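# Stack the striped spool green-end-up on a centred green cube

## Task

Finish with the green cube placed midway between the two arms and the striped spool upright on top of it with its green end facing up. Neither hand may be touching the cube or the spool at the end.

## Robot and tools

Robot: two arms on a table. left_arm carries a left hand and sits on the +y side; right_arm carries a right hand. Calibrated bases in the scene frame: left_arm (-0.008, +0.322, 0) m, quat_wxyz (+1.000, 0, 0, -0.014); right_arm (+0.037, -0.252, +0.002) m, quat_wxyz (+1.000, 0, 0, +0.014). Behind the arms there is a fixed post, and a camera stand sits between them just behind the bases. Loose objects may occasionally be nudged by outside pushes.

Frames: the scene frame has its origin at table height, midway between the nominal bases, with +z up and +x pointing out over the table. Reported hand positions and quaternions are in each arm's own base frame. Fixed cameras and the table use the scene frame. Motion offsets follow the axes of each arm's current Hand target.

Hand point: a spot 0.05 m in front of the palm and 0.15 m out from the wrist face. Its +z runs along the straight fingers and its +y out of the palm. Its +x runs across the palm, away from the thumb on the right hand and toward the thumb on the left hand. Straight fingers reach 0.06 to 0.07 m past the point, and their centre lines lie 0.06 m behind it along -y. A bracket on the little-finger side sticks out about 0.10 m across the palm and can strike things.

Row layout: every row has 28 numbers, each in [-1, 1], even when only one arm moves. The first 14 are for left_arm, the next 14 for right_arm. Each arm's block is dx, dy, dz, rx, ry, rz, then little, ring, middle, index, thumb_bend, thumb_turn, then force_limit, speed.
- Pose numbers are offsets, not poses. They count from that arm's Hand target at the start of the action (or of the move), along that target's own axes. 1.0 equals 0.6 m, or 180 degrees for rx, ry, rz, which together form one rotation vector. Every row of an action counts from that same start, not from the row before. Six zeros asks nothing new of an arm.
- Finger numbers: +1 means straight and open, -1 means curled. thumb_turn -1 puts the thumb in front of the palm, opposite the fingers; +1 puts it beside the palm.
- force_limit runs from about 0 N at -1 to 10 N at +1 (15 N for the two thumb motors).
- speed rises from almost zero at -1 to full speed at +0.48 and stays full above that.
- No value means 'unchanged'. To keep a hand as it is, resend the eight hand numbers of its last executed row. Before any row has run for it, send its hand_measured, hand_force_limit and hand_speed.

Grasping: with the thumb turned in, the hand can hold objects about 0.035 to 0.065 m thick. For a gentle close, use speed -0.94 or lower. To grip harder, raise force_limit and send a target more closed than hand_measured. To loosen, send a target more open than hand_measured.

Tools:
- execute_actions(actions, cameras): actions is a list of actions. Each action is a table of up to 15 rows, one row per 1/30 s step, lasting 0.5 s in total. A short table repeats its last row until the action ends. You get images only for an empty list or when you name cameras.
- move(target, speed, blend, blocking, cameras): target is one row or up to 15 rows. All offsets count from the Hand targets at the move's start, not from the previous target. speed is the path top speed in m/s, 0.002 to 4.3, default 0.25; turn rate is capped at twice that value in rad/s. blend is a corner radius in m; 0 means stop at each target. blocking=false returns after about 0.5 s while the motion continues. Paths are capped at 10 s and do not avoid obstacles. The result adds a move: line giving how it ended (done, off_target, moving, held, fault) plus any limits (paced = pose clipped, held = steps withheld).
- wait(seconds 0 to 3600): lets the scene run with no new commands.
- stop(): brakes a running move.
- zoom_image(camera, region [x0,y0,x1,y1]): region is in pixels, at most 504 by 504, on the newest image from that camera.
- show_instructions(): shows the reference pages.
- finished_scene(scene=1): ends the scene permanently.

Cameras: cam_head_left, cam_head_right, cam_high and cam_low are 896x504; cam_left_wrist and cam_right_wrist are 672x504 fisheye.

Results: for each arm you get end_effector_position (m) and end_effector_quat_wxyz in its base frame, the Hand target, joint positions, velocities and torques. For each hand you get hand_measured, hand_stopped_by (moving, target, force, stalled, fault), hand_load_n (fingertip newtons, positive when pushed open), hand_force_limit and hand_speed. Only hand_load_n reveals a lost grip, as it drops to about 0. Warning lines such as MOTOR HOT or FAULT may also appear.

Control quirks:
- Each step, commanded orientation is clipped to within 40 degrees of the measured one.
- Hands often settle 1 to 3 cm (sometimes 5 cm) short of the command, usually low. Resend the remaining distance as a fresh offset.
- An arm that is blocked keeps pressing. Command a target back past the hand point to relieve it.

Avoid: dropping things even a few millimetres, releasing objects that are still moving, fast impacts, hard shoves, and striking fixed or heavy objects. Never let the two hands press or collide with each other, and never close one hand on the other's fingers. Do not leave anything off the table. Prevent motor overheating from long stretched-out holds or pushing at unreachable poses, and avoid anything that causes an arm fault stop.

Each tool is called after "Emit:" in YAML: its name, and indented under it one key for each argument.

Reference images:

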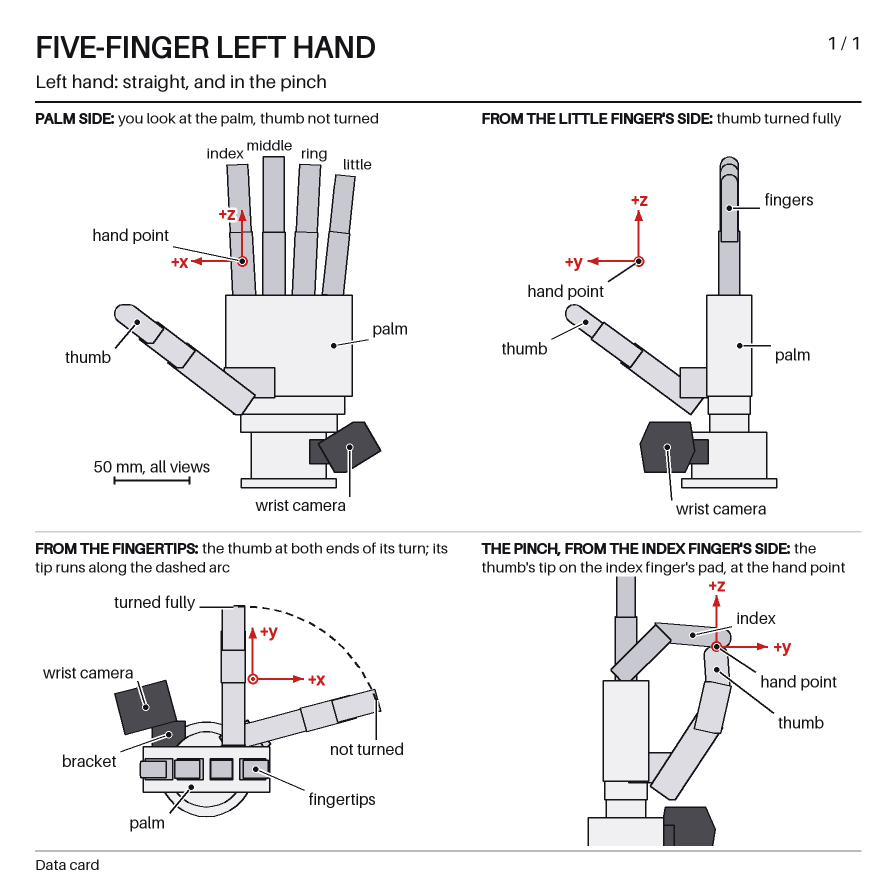

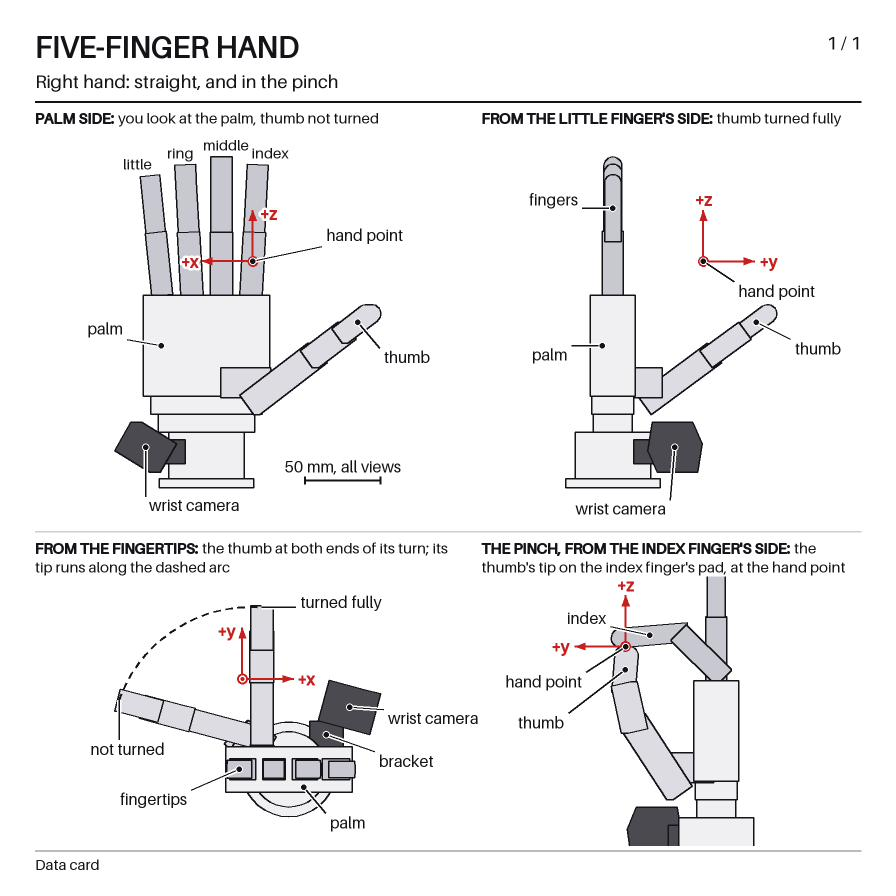

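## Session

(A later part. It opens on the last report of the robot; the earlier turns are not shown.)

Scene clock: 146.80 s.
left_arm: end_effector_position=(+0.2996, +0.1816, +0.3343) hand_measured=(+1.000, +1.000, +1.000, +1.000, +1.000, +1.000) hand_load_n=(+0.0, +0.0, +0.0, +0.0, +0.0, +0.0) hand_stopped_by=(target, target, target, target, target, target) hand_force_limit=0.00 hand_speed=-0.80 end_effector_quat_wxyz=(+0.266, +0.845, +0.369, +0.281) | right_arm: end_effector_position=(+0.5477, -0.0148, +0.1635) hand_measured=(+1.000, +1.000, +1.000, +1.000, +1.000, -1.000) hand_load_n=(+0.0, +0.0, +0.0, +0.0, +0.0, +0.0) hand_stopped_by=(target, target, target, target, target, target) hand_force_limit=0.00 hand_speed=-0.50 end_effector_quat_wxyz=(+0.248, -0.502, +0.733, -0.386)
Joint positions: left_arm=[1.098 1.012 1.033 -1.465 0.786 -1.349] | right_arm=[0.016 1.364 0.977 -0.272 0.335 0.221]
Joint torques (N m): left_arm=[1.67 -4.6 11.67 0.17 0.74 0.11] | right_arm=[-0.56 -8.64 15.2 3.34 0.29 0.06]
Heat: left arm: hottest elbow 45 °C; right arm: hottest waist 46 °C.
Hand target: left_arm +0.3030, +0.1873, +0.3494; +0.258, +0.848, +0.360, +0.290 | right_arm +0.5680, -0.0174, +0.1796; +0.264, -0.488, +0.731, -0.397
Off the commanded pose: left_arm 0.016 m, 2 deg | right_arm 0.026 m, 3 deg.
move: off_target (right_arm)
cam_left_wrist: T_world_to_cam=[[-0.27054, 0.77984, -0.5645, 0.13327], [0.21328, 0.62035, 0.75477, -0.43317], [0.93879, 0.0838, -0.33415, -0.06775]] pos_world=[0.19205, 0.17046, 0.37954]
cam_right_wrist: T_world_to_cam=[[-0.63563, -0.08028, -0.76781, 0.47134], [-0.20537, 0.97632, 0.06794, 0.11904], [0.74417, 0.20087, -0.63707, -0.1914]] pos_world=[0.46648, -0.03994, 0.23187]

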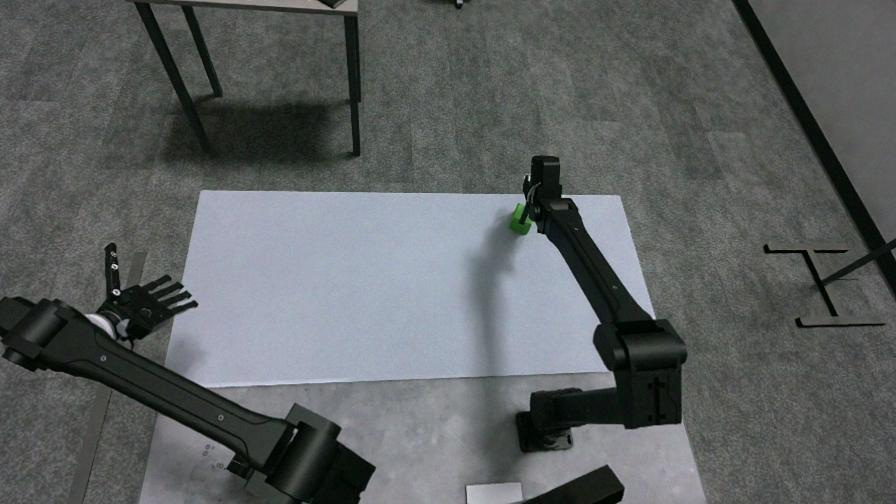

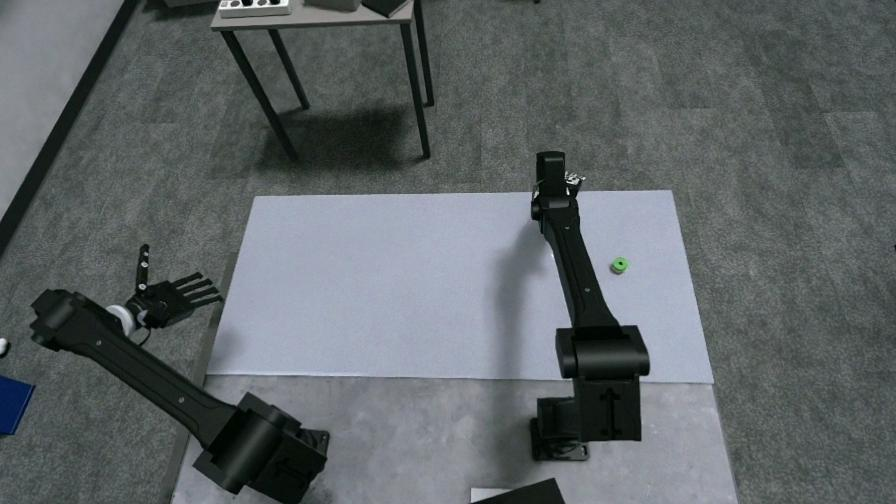

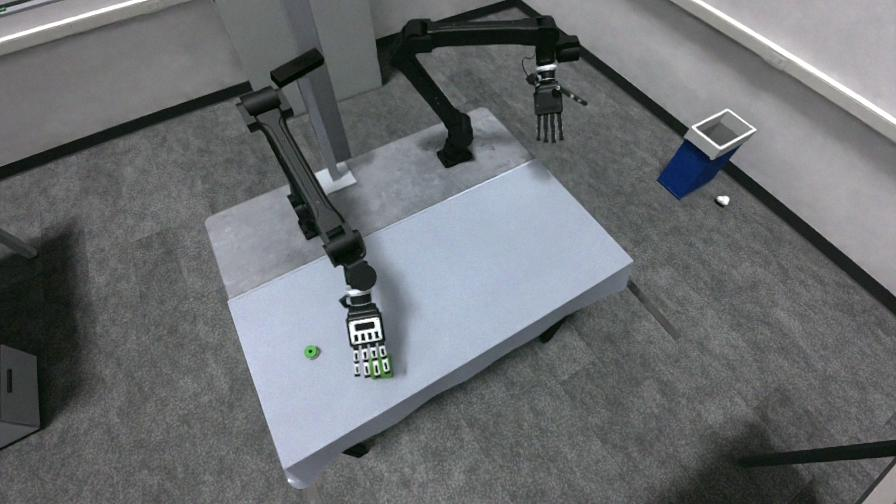

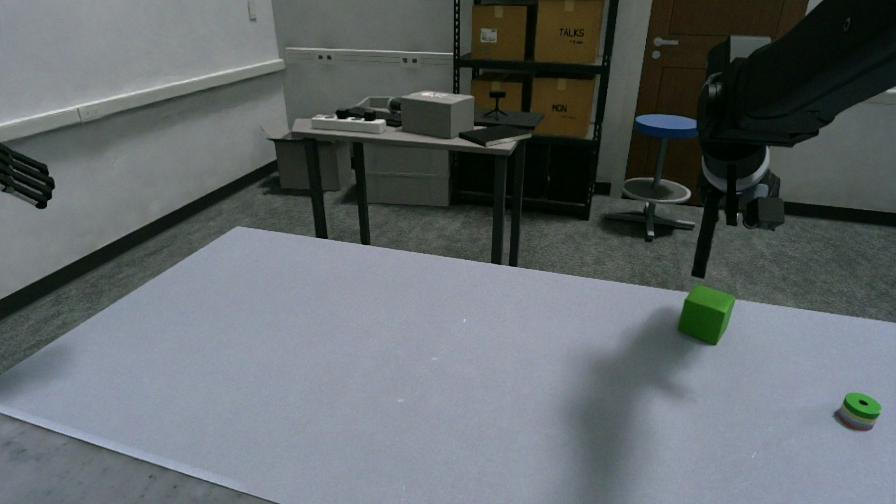

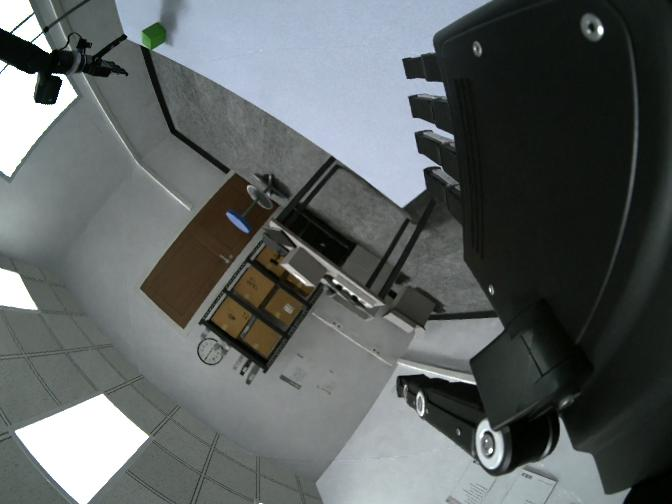

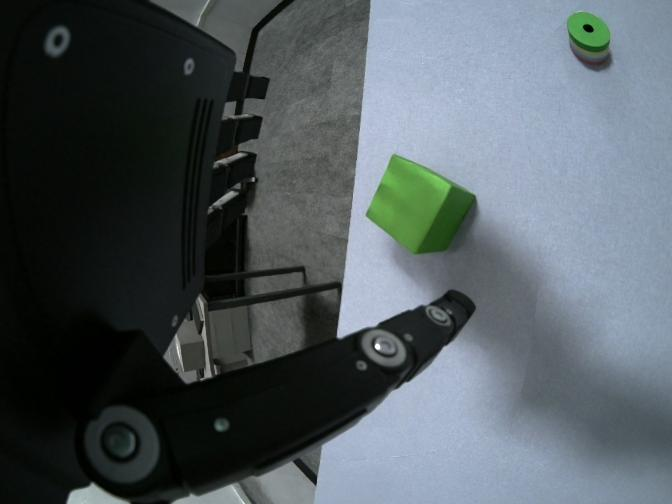

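Emit:
move:
  target: [0,0,0,0,0,0,1,1,1,1,1,1,0,-0.8, 0.0066,0.0496,0.0919,0,0,0,1,1,1,1,1,-1,0,-0.5]
  speed: 0.12
  cameras: ["cam_low","cam_right_wrist","cam_high","cam_head_left"]

Emit:
zoom_image:
  camera: "cam_right_wrist"
  region: [300, 100, 500, 300]

Emit:
zoom_image:
  camera: "cam_low"
  region: [640, 200, 780, 360]

Scene clock: 196.77 s.
left_arm: end_effector_position=(+0.2996, +0.1816, +0.3343) hand_measured=(+1.000, +1.000, +1.000, +1.000, +1.000, +1.000) hand_load_n=(+0.0, +0.0, +0.0, +0.0, +0.0, +0.0) hand_stopped_by=(target, target, target, target, target, target) hand_force_limit=0.00 hand_speed=-0.80 end_effector_quat_wxyz=(+0.266, +0.845, +0.369, +0.281) | right_arm: end_effector_position=(+0.5816, -0.0274, +0.1206) hand_measured=(+1.000, +1.000, +1.000, +1.000, +1.000, -1.000) hand_load_n=(+0.0, +0.0, +0.0, +0.0, +0.0, +0.0) hand_stopped_by=(target, target, target, target, target, target) hand_force_limit=0.00 hand_speed=-0.50 end_effector_quat_wxyz=(+0.259, -0.491, +0.735, -0.390)
Joint positions: left_arm=[1.098 1.012 1.033 -1.465 0.786 -1.349] | right_arm=[-0.014 1.497 0.977 -0.112 0.314 0.218]
Joint torques (N m): left_arm=[0.85 -4.25 11.55 0.2 0.69 0.12] | right_arm=[-0.85 -9.76 12.92 3.36 0.09 -0.1]
Heat: left arm: hottest elbow 47 °C; right arm: hottest elbow 39 °C.
Hand target: left_arm +0.3030, +0.1873, +0.3494; +0.258, +0.848, +0.360, +0.290 | right_arm +0.5941, -0.0327, +0.1245; +0.264, -0.488, +0.731, -0.397
Off the commanded pose: left_arm 0.016 m, 2 deg | right_arm 0.014 m, 1 deg.
move: off_target (right_arm)
cam_right_wrist: T_world_to_cam=[[-0.61627, -0.06452, -0.78489, 0.45025], [-0.19637, 0.97775, 0.07381, 0.13528], [0.76266, 0.19962, -0.61523, -0.25473]] pos_world=[0.49831, -0.05237, 0.18668]
Images, in order (width x height): cam_head_left 896x504, cam_high 896x504, cam_low 896x504, cam_right_wrist 672x504.

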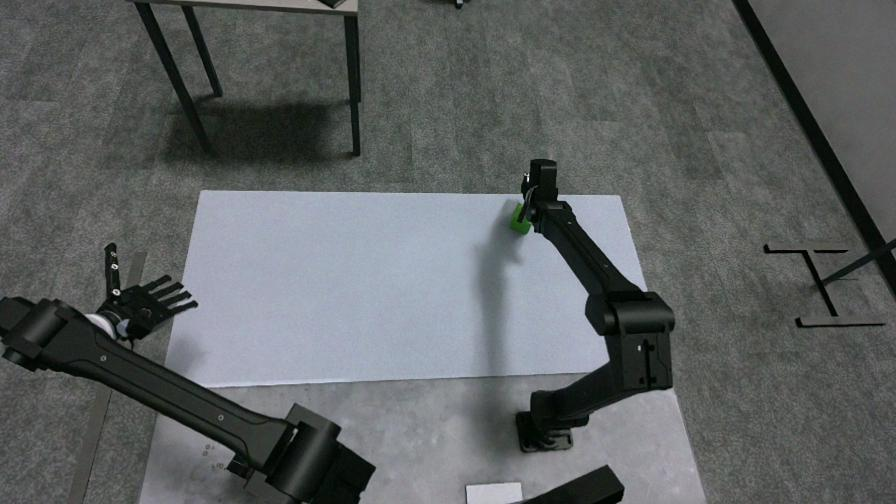

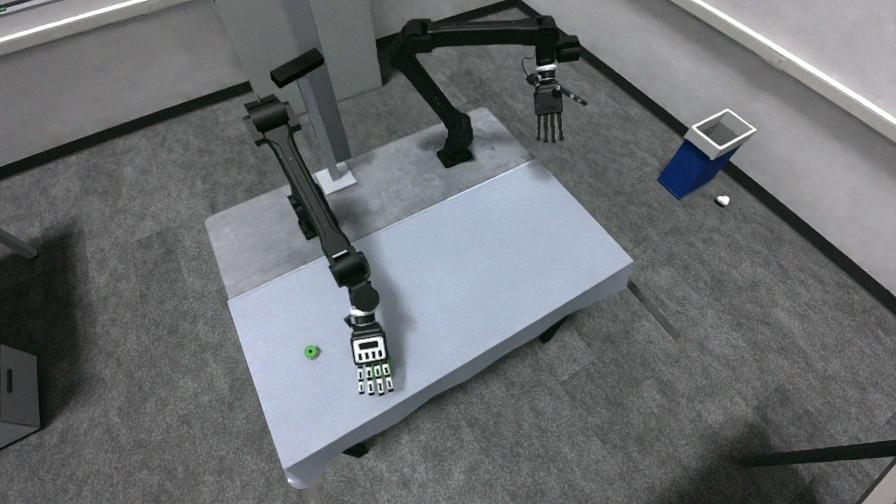

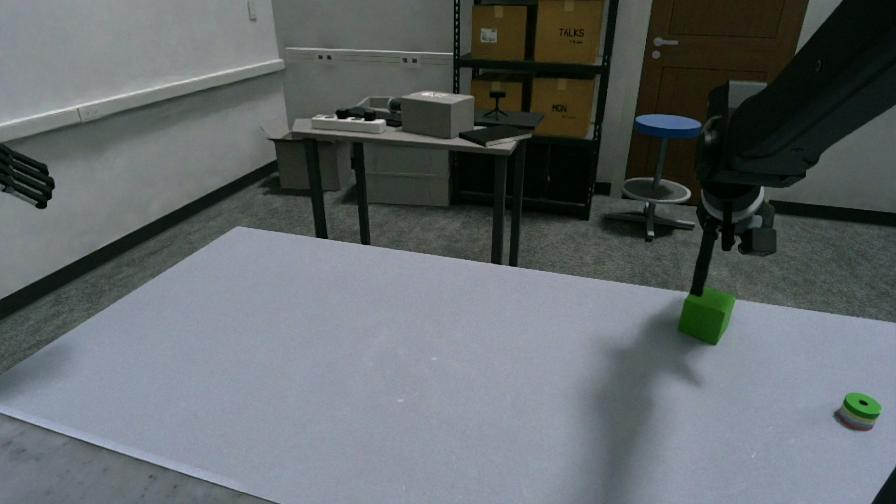

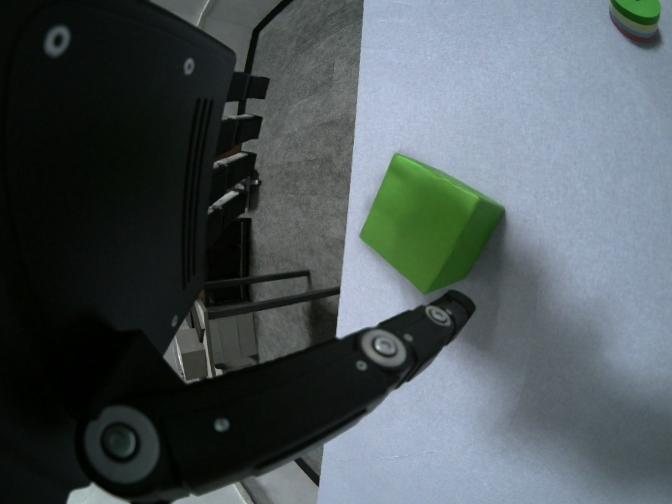

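Scaled by 2.520 from the camera's image (finer frame: 960x720).

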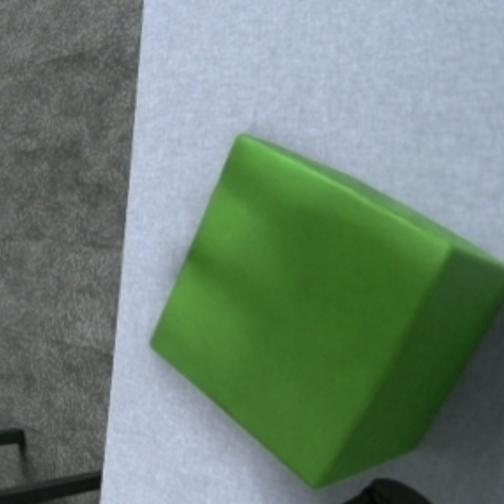

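Scaled by 3.150 from the camera's image (finer frame: 1280x720).

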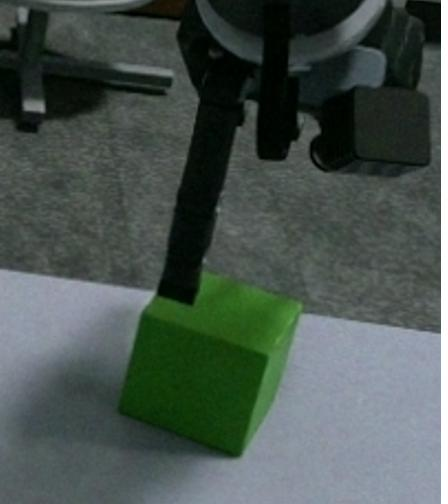

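Emit:
move:
  target: [0,0,0,0,0,0,1,1,1,1,1,1,0,-0.8, 0.0100,0.0743,0.0385,0,0,0,1,1,1,1,1,-1,0,-0.5]
  speed: 0.08
  cameras: ["cam_low","cam_right_wrist","cam_high","cam_head_left"]

Emit:
zoom_image:
  camera: "cam_right_wrist"
  region: [300, 100, 540, 340]

Emit:
zoom_image:
  camera: "cam_low"
  region: [640, 200, 780, 360]

Emit:
zoom_image:
  camera: "cam_high"
  region: [320, 300, 440, 420]

Scene clock: 221.73 s.
left_arm: end_effector_position=(+0.2996, +0.1816, +0.3343) hand_measured=(+1.000, +1.000, +1.000, +1.000, +1.000, +1.000) hand_load_n=(+0.0, +0.0, +0.0, +0.0, +0.0, +0.0) hand_stopped_by=(target, target, target, target, target, target) hand_force_limit=0.00 hand_speed=-0.80 end_effector_quat_wxyz=(+0.266, +0.845, +0.369, +0.281) | right_arm: end_effector_position=(+0.5857, -0.0302, +0.0854) hand_measured=(+1.000, +1.000, +1.000, +1.000, +1.000, -1.000) hand_load_n=(+0.0, +0.0, +0.0, +0.0, +0.0, +0.0) hand_stopped_by=(target, target, target, target, target, target) hand_force_limit=0.00 hand_speed=-0.50 end_effector_quat_wxyz=(+0.269, -0.486, +0.730, -0.397)
Joint positions: left_arm=[1.098 1.012 1.033 -1.465 0.786 -1.349] | right_arm=[-0.02 1.557 0.92 0.035 0.307 0.213]
Joint torques (N m): left_arm=[0.85 -4.13 11.59 0.31 0.74 0.11] | right_arm=[-1.03 -9.99 9.98 3.41 0.07 -0.1]
Heat: left arm: hottest elbow 48 °C; right arm: hottest elbow 38 °C.
Hand target: left_arm +0.3030, +0.1873, +0.3494; +0.258, +0.848, +0.360, +0.290 | right_arm +0.5872, -0.0364, +0.0747; +0.264, -0.488, +0.731, -0.397
Off the commanded pose: left_arm 0.016 m, 2 deg | right_arm 0.013 m, 1 deg.
move: off_target (right_arm)
cam_right_wrist: T_world_to_cam=[[-0.59404, -0.0659, -0.80173, 0.41331], [-0.2002, 0.97739, 0.068, 0.14411], [0.77912, 0.2009, -0.59381, -0.29042]] pos_world=[0.50065, -0.05527, 0.14911]
Images, in order (width x height): cam_head_left 896x504, cam_high 896x504, cam_low 896x504, cam_right_wrist 672x504.

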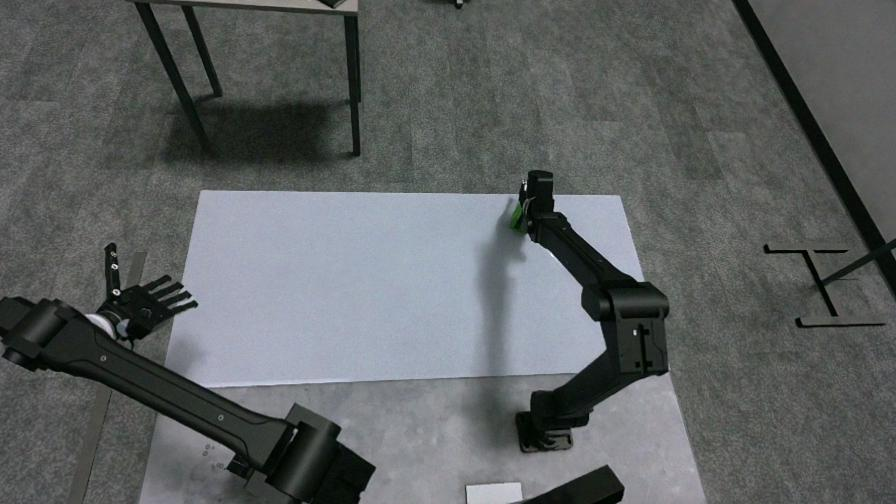

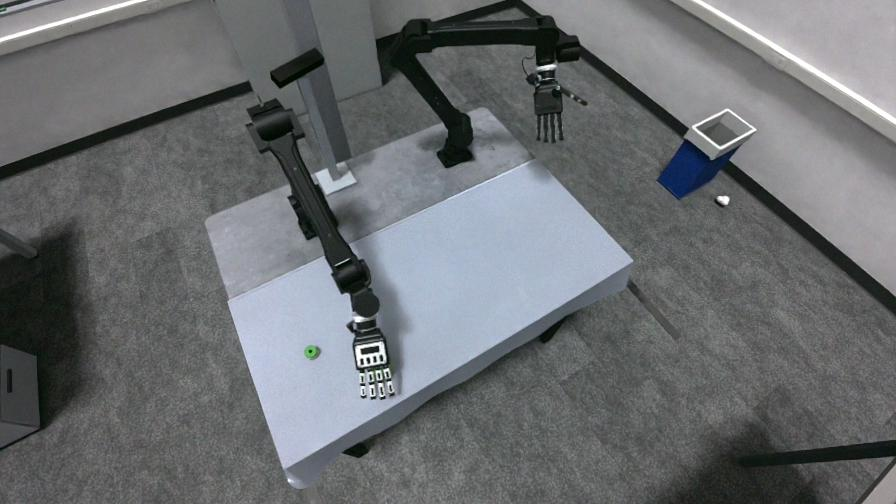

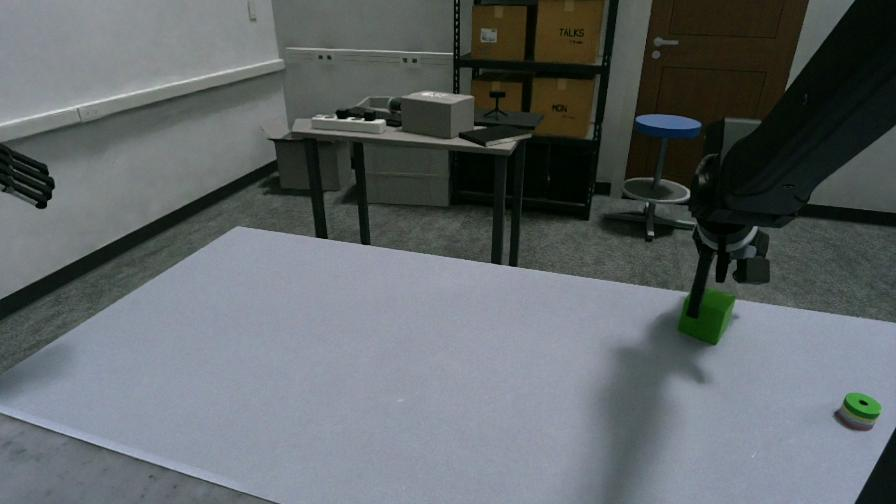

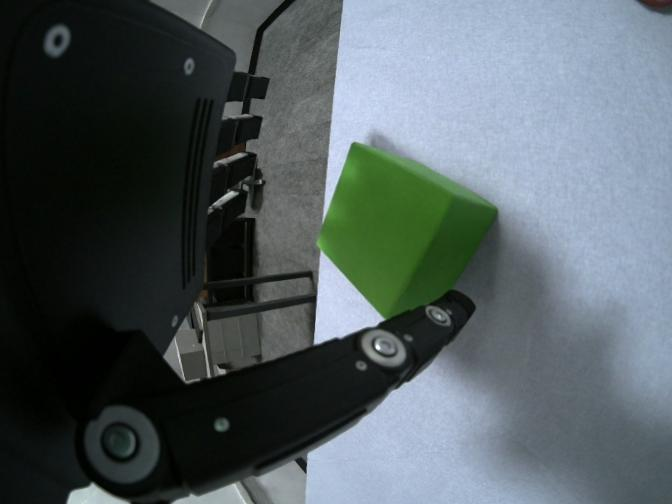

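Scaled by 2.100 from the camera's image (finer frame: 960x720).

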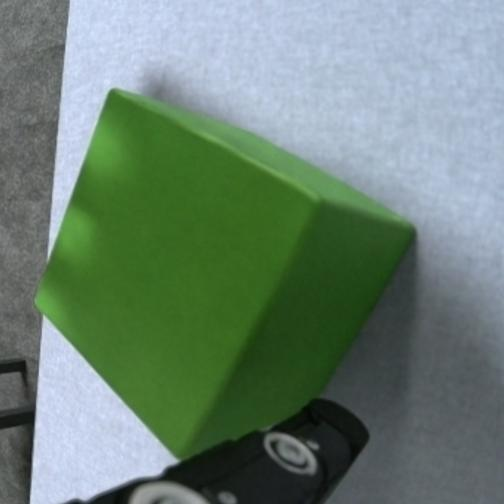

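Scaled by 3.150 from the camera's image (finer frame: 1280x720).

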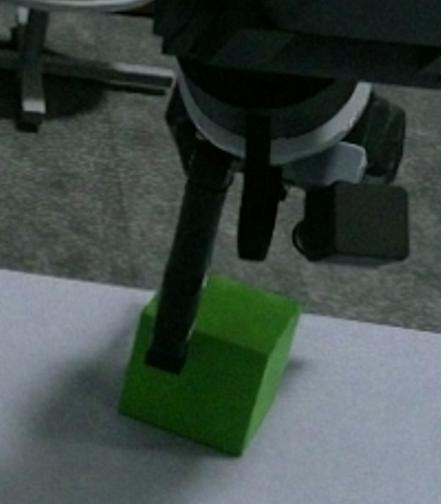

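Scaled by 4.200 from the camera's image (finer frame: 1280x720).

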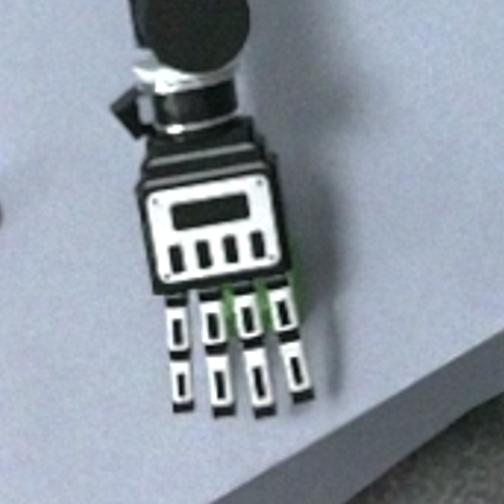

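Emit:
move:
  target: [0,0,0,0,0,0,1,1,1,1,1,1,0,-0.8, 0.0117,0.0465,0.0073,0,0,0,1,1,1,1,1,-1,0,-0.5]
  speed: 0.06
  cameras: ["cam_low","cam_right_wrist"]

Emit:
zoom_image:
  camera: "cam_right_wrist"
  region: [260, 100, 500, 340]

Emit:
zoom_image:
  camera: "cam_low"
  region: [640, 200, 780, 360]

Scene clock: 241.73 s.
left_arm: end_effector_position=(+0.2996, +0.1816, +0.3343) hand_measured=(+1.000, +1.000, +1.000, +1.000, +1.000, +1.000) hand_load_n=(+0.0, +0.0, +0.0, +0.0, +0.0, +0.0) hand_stopped_by=(target, target, target, target, target, target) hand_force_limit=0.00 hand_speed=-0.80 end_effector_quat_wxyz=(+0.266, +0.845, +0.369, +0.281) | right_arm: end_effector_position=(+0.5739, -0.0322, +0.0617) hand_measured=(+1.000, +1.000, +1.000, +1.000, +1.000, -1.000) hand_load_n=(+0.0, -0.5, +0.0, +0.0, +0.0, +0.0) hand_stopped_by=(target, target, target, target, target, target) hand_force_limit=0.00 hand_speed=-0.50 end_effector_quat_wxyz=(+0.271, -0.486, +0.730, -0.398)
Joint positions: left_arm=[1.098 1.012 1.033 -1.465 0.786 -1.349] | right_arm=[-0.026 1.574 0.857 0.119 0.302 0.21]
Joint torques (N m): left_arm=[0.85 -4.42 11.6 0.25 0.71 0.1] | right_arm=[-1.03 -9.52 9.26 3.44 0.06 -0.09]
Heat: left arm: hottest elbow 48 °C; right arm: hottest elbow 38 °C.
Hand target: left_arm +0.3030, +0.1873, +0.3494; +0.258, +0.848, +0.360, +0.290 | right_arm +0.5738, -0.0384, +0.0487; +0.264, -0.488, +0.731, -0.397
Off the commanded pose: left_arm 0.016 m, 2 deg | right_arm 0.014 m, 1 deg.
move: off_target (right_arm)
cam_right_wrist: T_world_to_cam=[[-0.59049, -0.06589, -0.80435, 0.38527], [-0.20058, 0.97737, 0.06718, 0.14566], [0.78173, 0.201, -0.59034, -0.29657]] pos_world=[0.48855, -0.05737, 0.12502]

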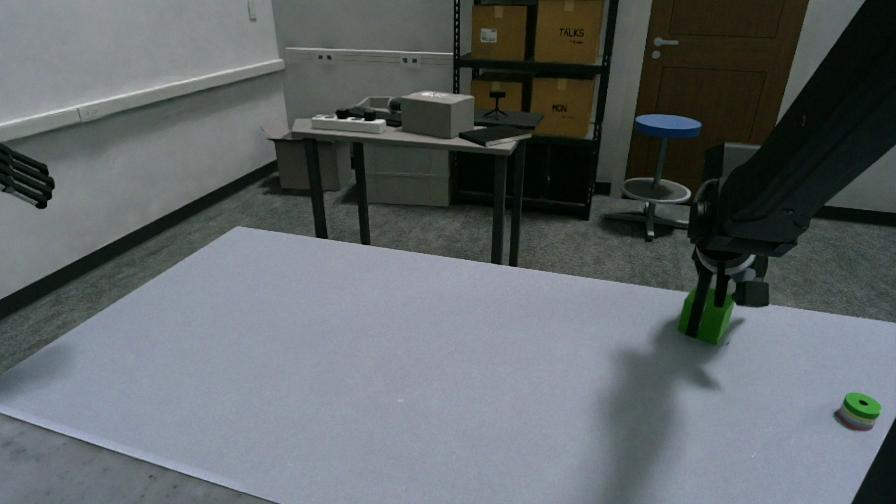

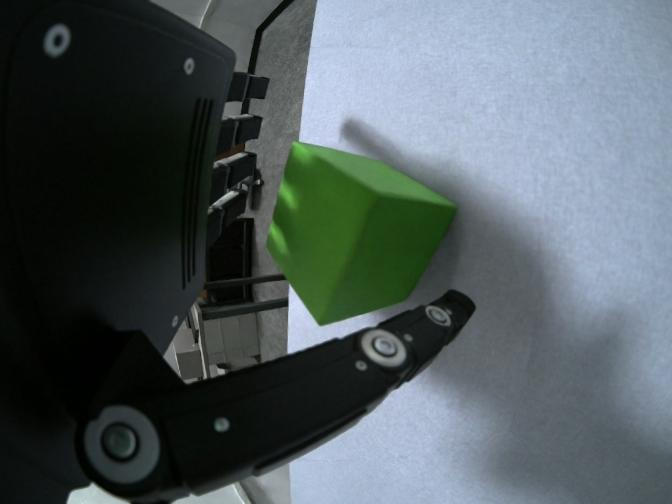

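Scaled by 2.100 from the camera's image (finer frame: 960x720).

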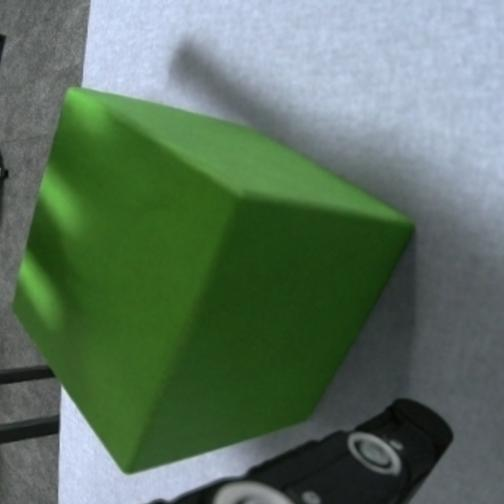

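Scaled by 3.150 from the camera's image (finer frame: 1280x720).

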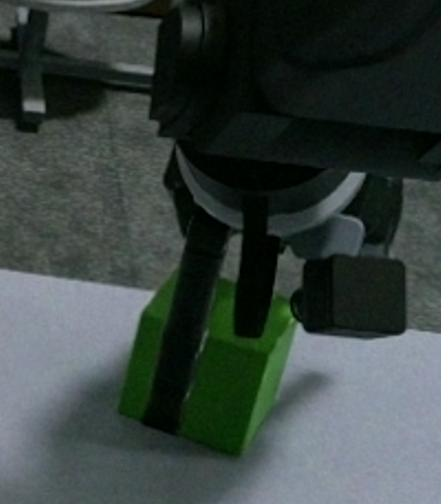

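Emit:
move:
  target: [0,0,0,0,0,0,1,1,1,1,1,1,0,-0.8, 0,0,0,0,0,0,1,1,-0.1,-0.1,-0.1,-1,0,-0.94]
  cameras: ["cam_low","cam_right_wrist","cam_high"]

Emit:
zoom_image:
  camera: "cam_low"
  region: [640, 200, 780, 360]

Scene clock: 257.40 s.
left_arm: end_effector_position=(+0.2996, +0.1816, +0.3343) hand_measured=(+1.000, +1.000, +1.000, +1.000, +1.000, +1.000) hand_load_n=(+0.0, +0.0, +0.0, +0.0, +0.0, +0.0) hand_stopped_by=(target, target, target, target, target, target) hand_force_limit=0.00 hand_speed=-0.80 end_effector_quat_wxyz=(+0.266, +0.845, +0.369, +0.281) | right_arm: end_effector_position=(+0.5748, -0.0323, +0.0626) hand_measured=(+1.000, +1.000, +0.206, +0.190, +0.594, -1.000) hand_load_n=(+0.0, +0.0, +4.5, +5.0, +9.0, +0.0) hand_stopped_by=(target, target, force, force, force, target) hand_force_limit=0.00 hand_speed=-0.94 end_effector_quat_wxyz=(+0.273, -0.485, +0.729, -0.399)
Joint positions: left_arm=[1.098 1.012 1.033 -1.465 0.786 -1.349] | right_arm=[-0.026 1.574 0.857 0.124 0.301 0.21]
Joint torques (N m): left_arm=[1.61 -3.66 11.52 0.09 0.71 0.08] | right_arm=[-0.97 -9.47 9.24 3.23 0.09 -0.1]
Heat: left arm: hottest elbow 49 °C; right arm: hottest elbow 37 °C.
Hand target: left_arm +0.3030, +0.1873, +0.3494; +0.258, +0.848, +0.360, +0.290 | right_arm +0.5738, -0.0385, +0.0488; +0.264, -0.487, +0.731, -0.397
Off the commanded pose: left_arm 0.016 m, 2 deg | right_arm 0.015 m, 1 deg.
move: moving (right_arm; no rest 5 s after the move's start)
cam_right_wrist: T_world_to_cam=[[-0.58682, -0.06614, -0.80701, 0.38462], [-0.20158, 0.97721, 0.0665, 0.14643], [0.78422, 0.2017, -0.58678, -0.29843]] pos_world=[0.48925, -0.05746, 0.12554]
Images, in order (width x height): cam_high 896x504, cam_low 896x504, cam_right_wrist 672x504.

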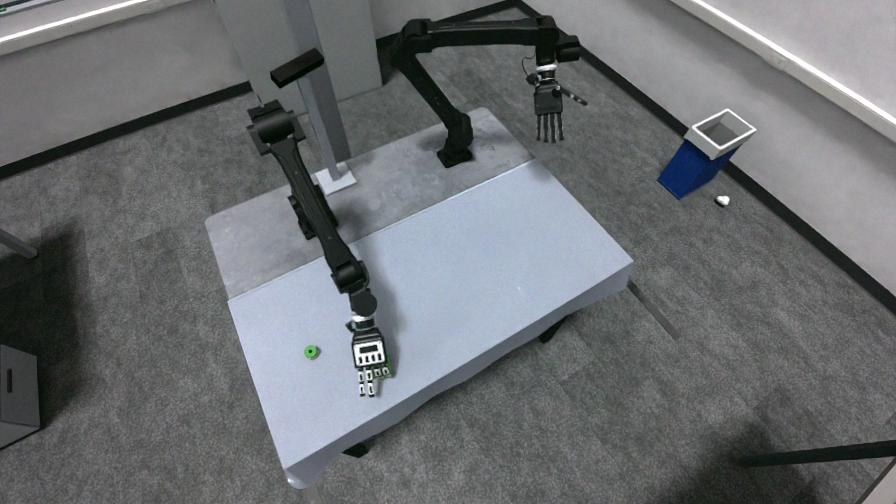

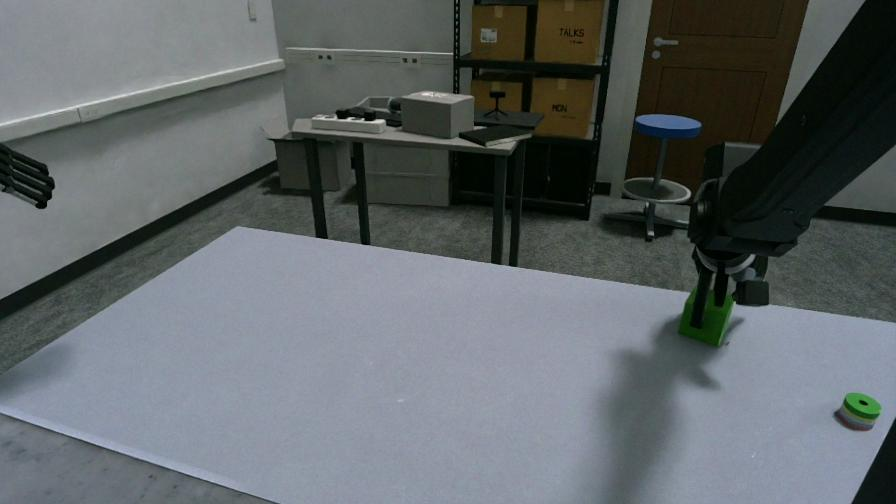

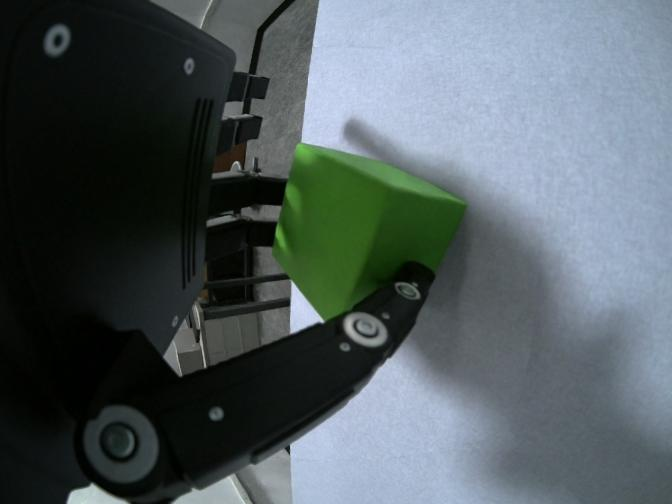

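Scaled by 3.150 from the camera's image (finer frame: 1280x720).

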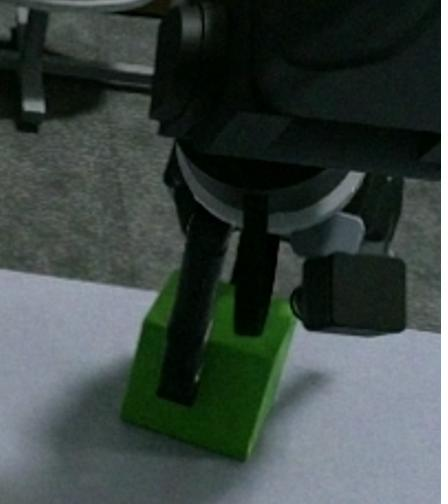

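Emit:
move:
  target: [0,0,0,0,0,0,1,1,1,1,1,1,0,-0.8, 0,-0.1258,-0.0817,0,0,0,1,1,-0.1,-0.1,-0.1,-1,0,-0.94]
  speed: 0.08
  cameras: ["cam_low","cam_right_wrist"]

Scene clock: 278.93 s.
left_arm: end_effector_position=(+0.2996, +0.1816, +0.3343) hand_measured=(+1.000, +1.000, +1.000, +1.000, +1.000, +1.000) hand_load_n=(+0.0, +0.0, +0.0, +0.0, -0.5, +0.0) hand_stopped_by=(target, target, target, target, target, target) hand_force_limit=0.00 hand_speed=-0.80 end_effector_quat_wxyz=(+0.266, +0.845, +0.369, +0.281) | right_arm: end_effector_position=(+0.5587, -0.0319, +0.1115) hand_measured=(+1.000, +1.000, +0.206, +0.190, +0.596, -1.000) hand_load_n=(+0.0, +0.0, +4.0, +5.0, +9.5, +0.0) hand_stopped_by=(target, target, force, force, force, target) hand_force_limit=0.00 hand_speed=-0.94 end_effector_quat_wxyz=(+0.251, -0.497, +0.737, -0.384)
Joint positions: left_arm=[1.098 1.012 1.033 -1.465 0.786 -1.349] | right_arm=[-0.026 1.459 0.92 -0.114 0.301 0.209]
Joint torques (N m): left_arm=[0.67 -4.19 11.64 0.24 0.72 0.1] | right_arm=[-0.91 -11.46 14.67 1.95 0.13 -0.1]
Heat: left arm: hottest elbow 49 °C; right arm: hottest elbow 37 °C.
Hand target: left_arm +0.3030, +0.1873, +0.3494; +0.258, +0.848, +0.360, +0.290 | right_arm +0.5739, -0.0385, +0.1388; +0.264, -0.487, +0.731, -0.397
Off the commanded pose: left_arm 0.016 m, 2 deg | right_arm 0.032 m, 3 deg.
move: off_target (right_arm)
cam_right_wrist: T_world_to_cam=[[-0.63425, -0.06602, -0.7703, 0.43707], [-0.19783, 0.97703, 0.07915, 0.13602], [0.74739, 0.20259, -0.63275, -0.23142]] pos_world=[0.47708, -0.05716, 0.17949]

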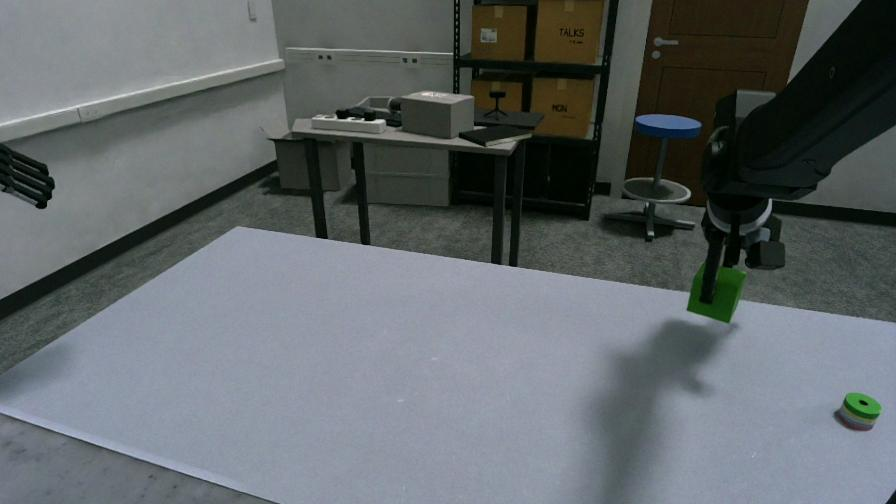

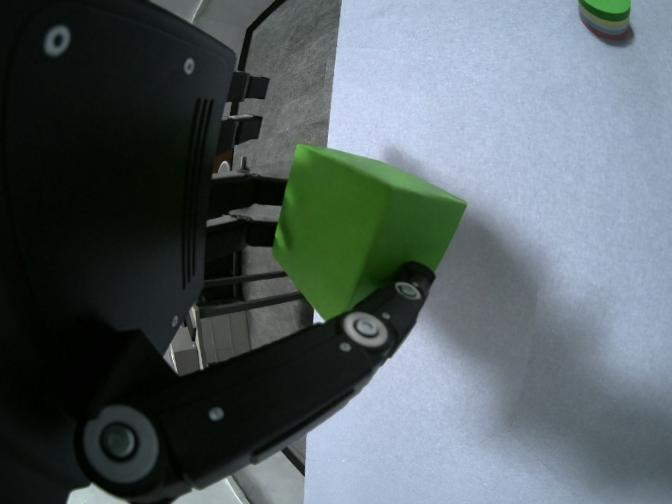

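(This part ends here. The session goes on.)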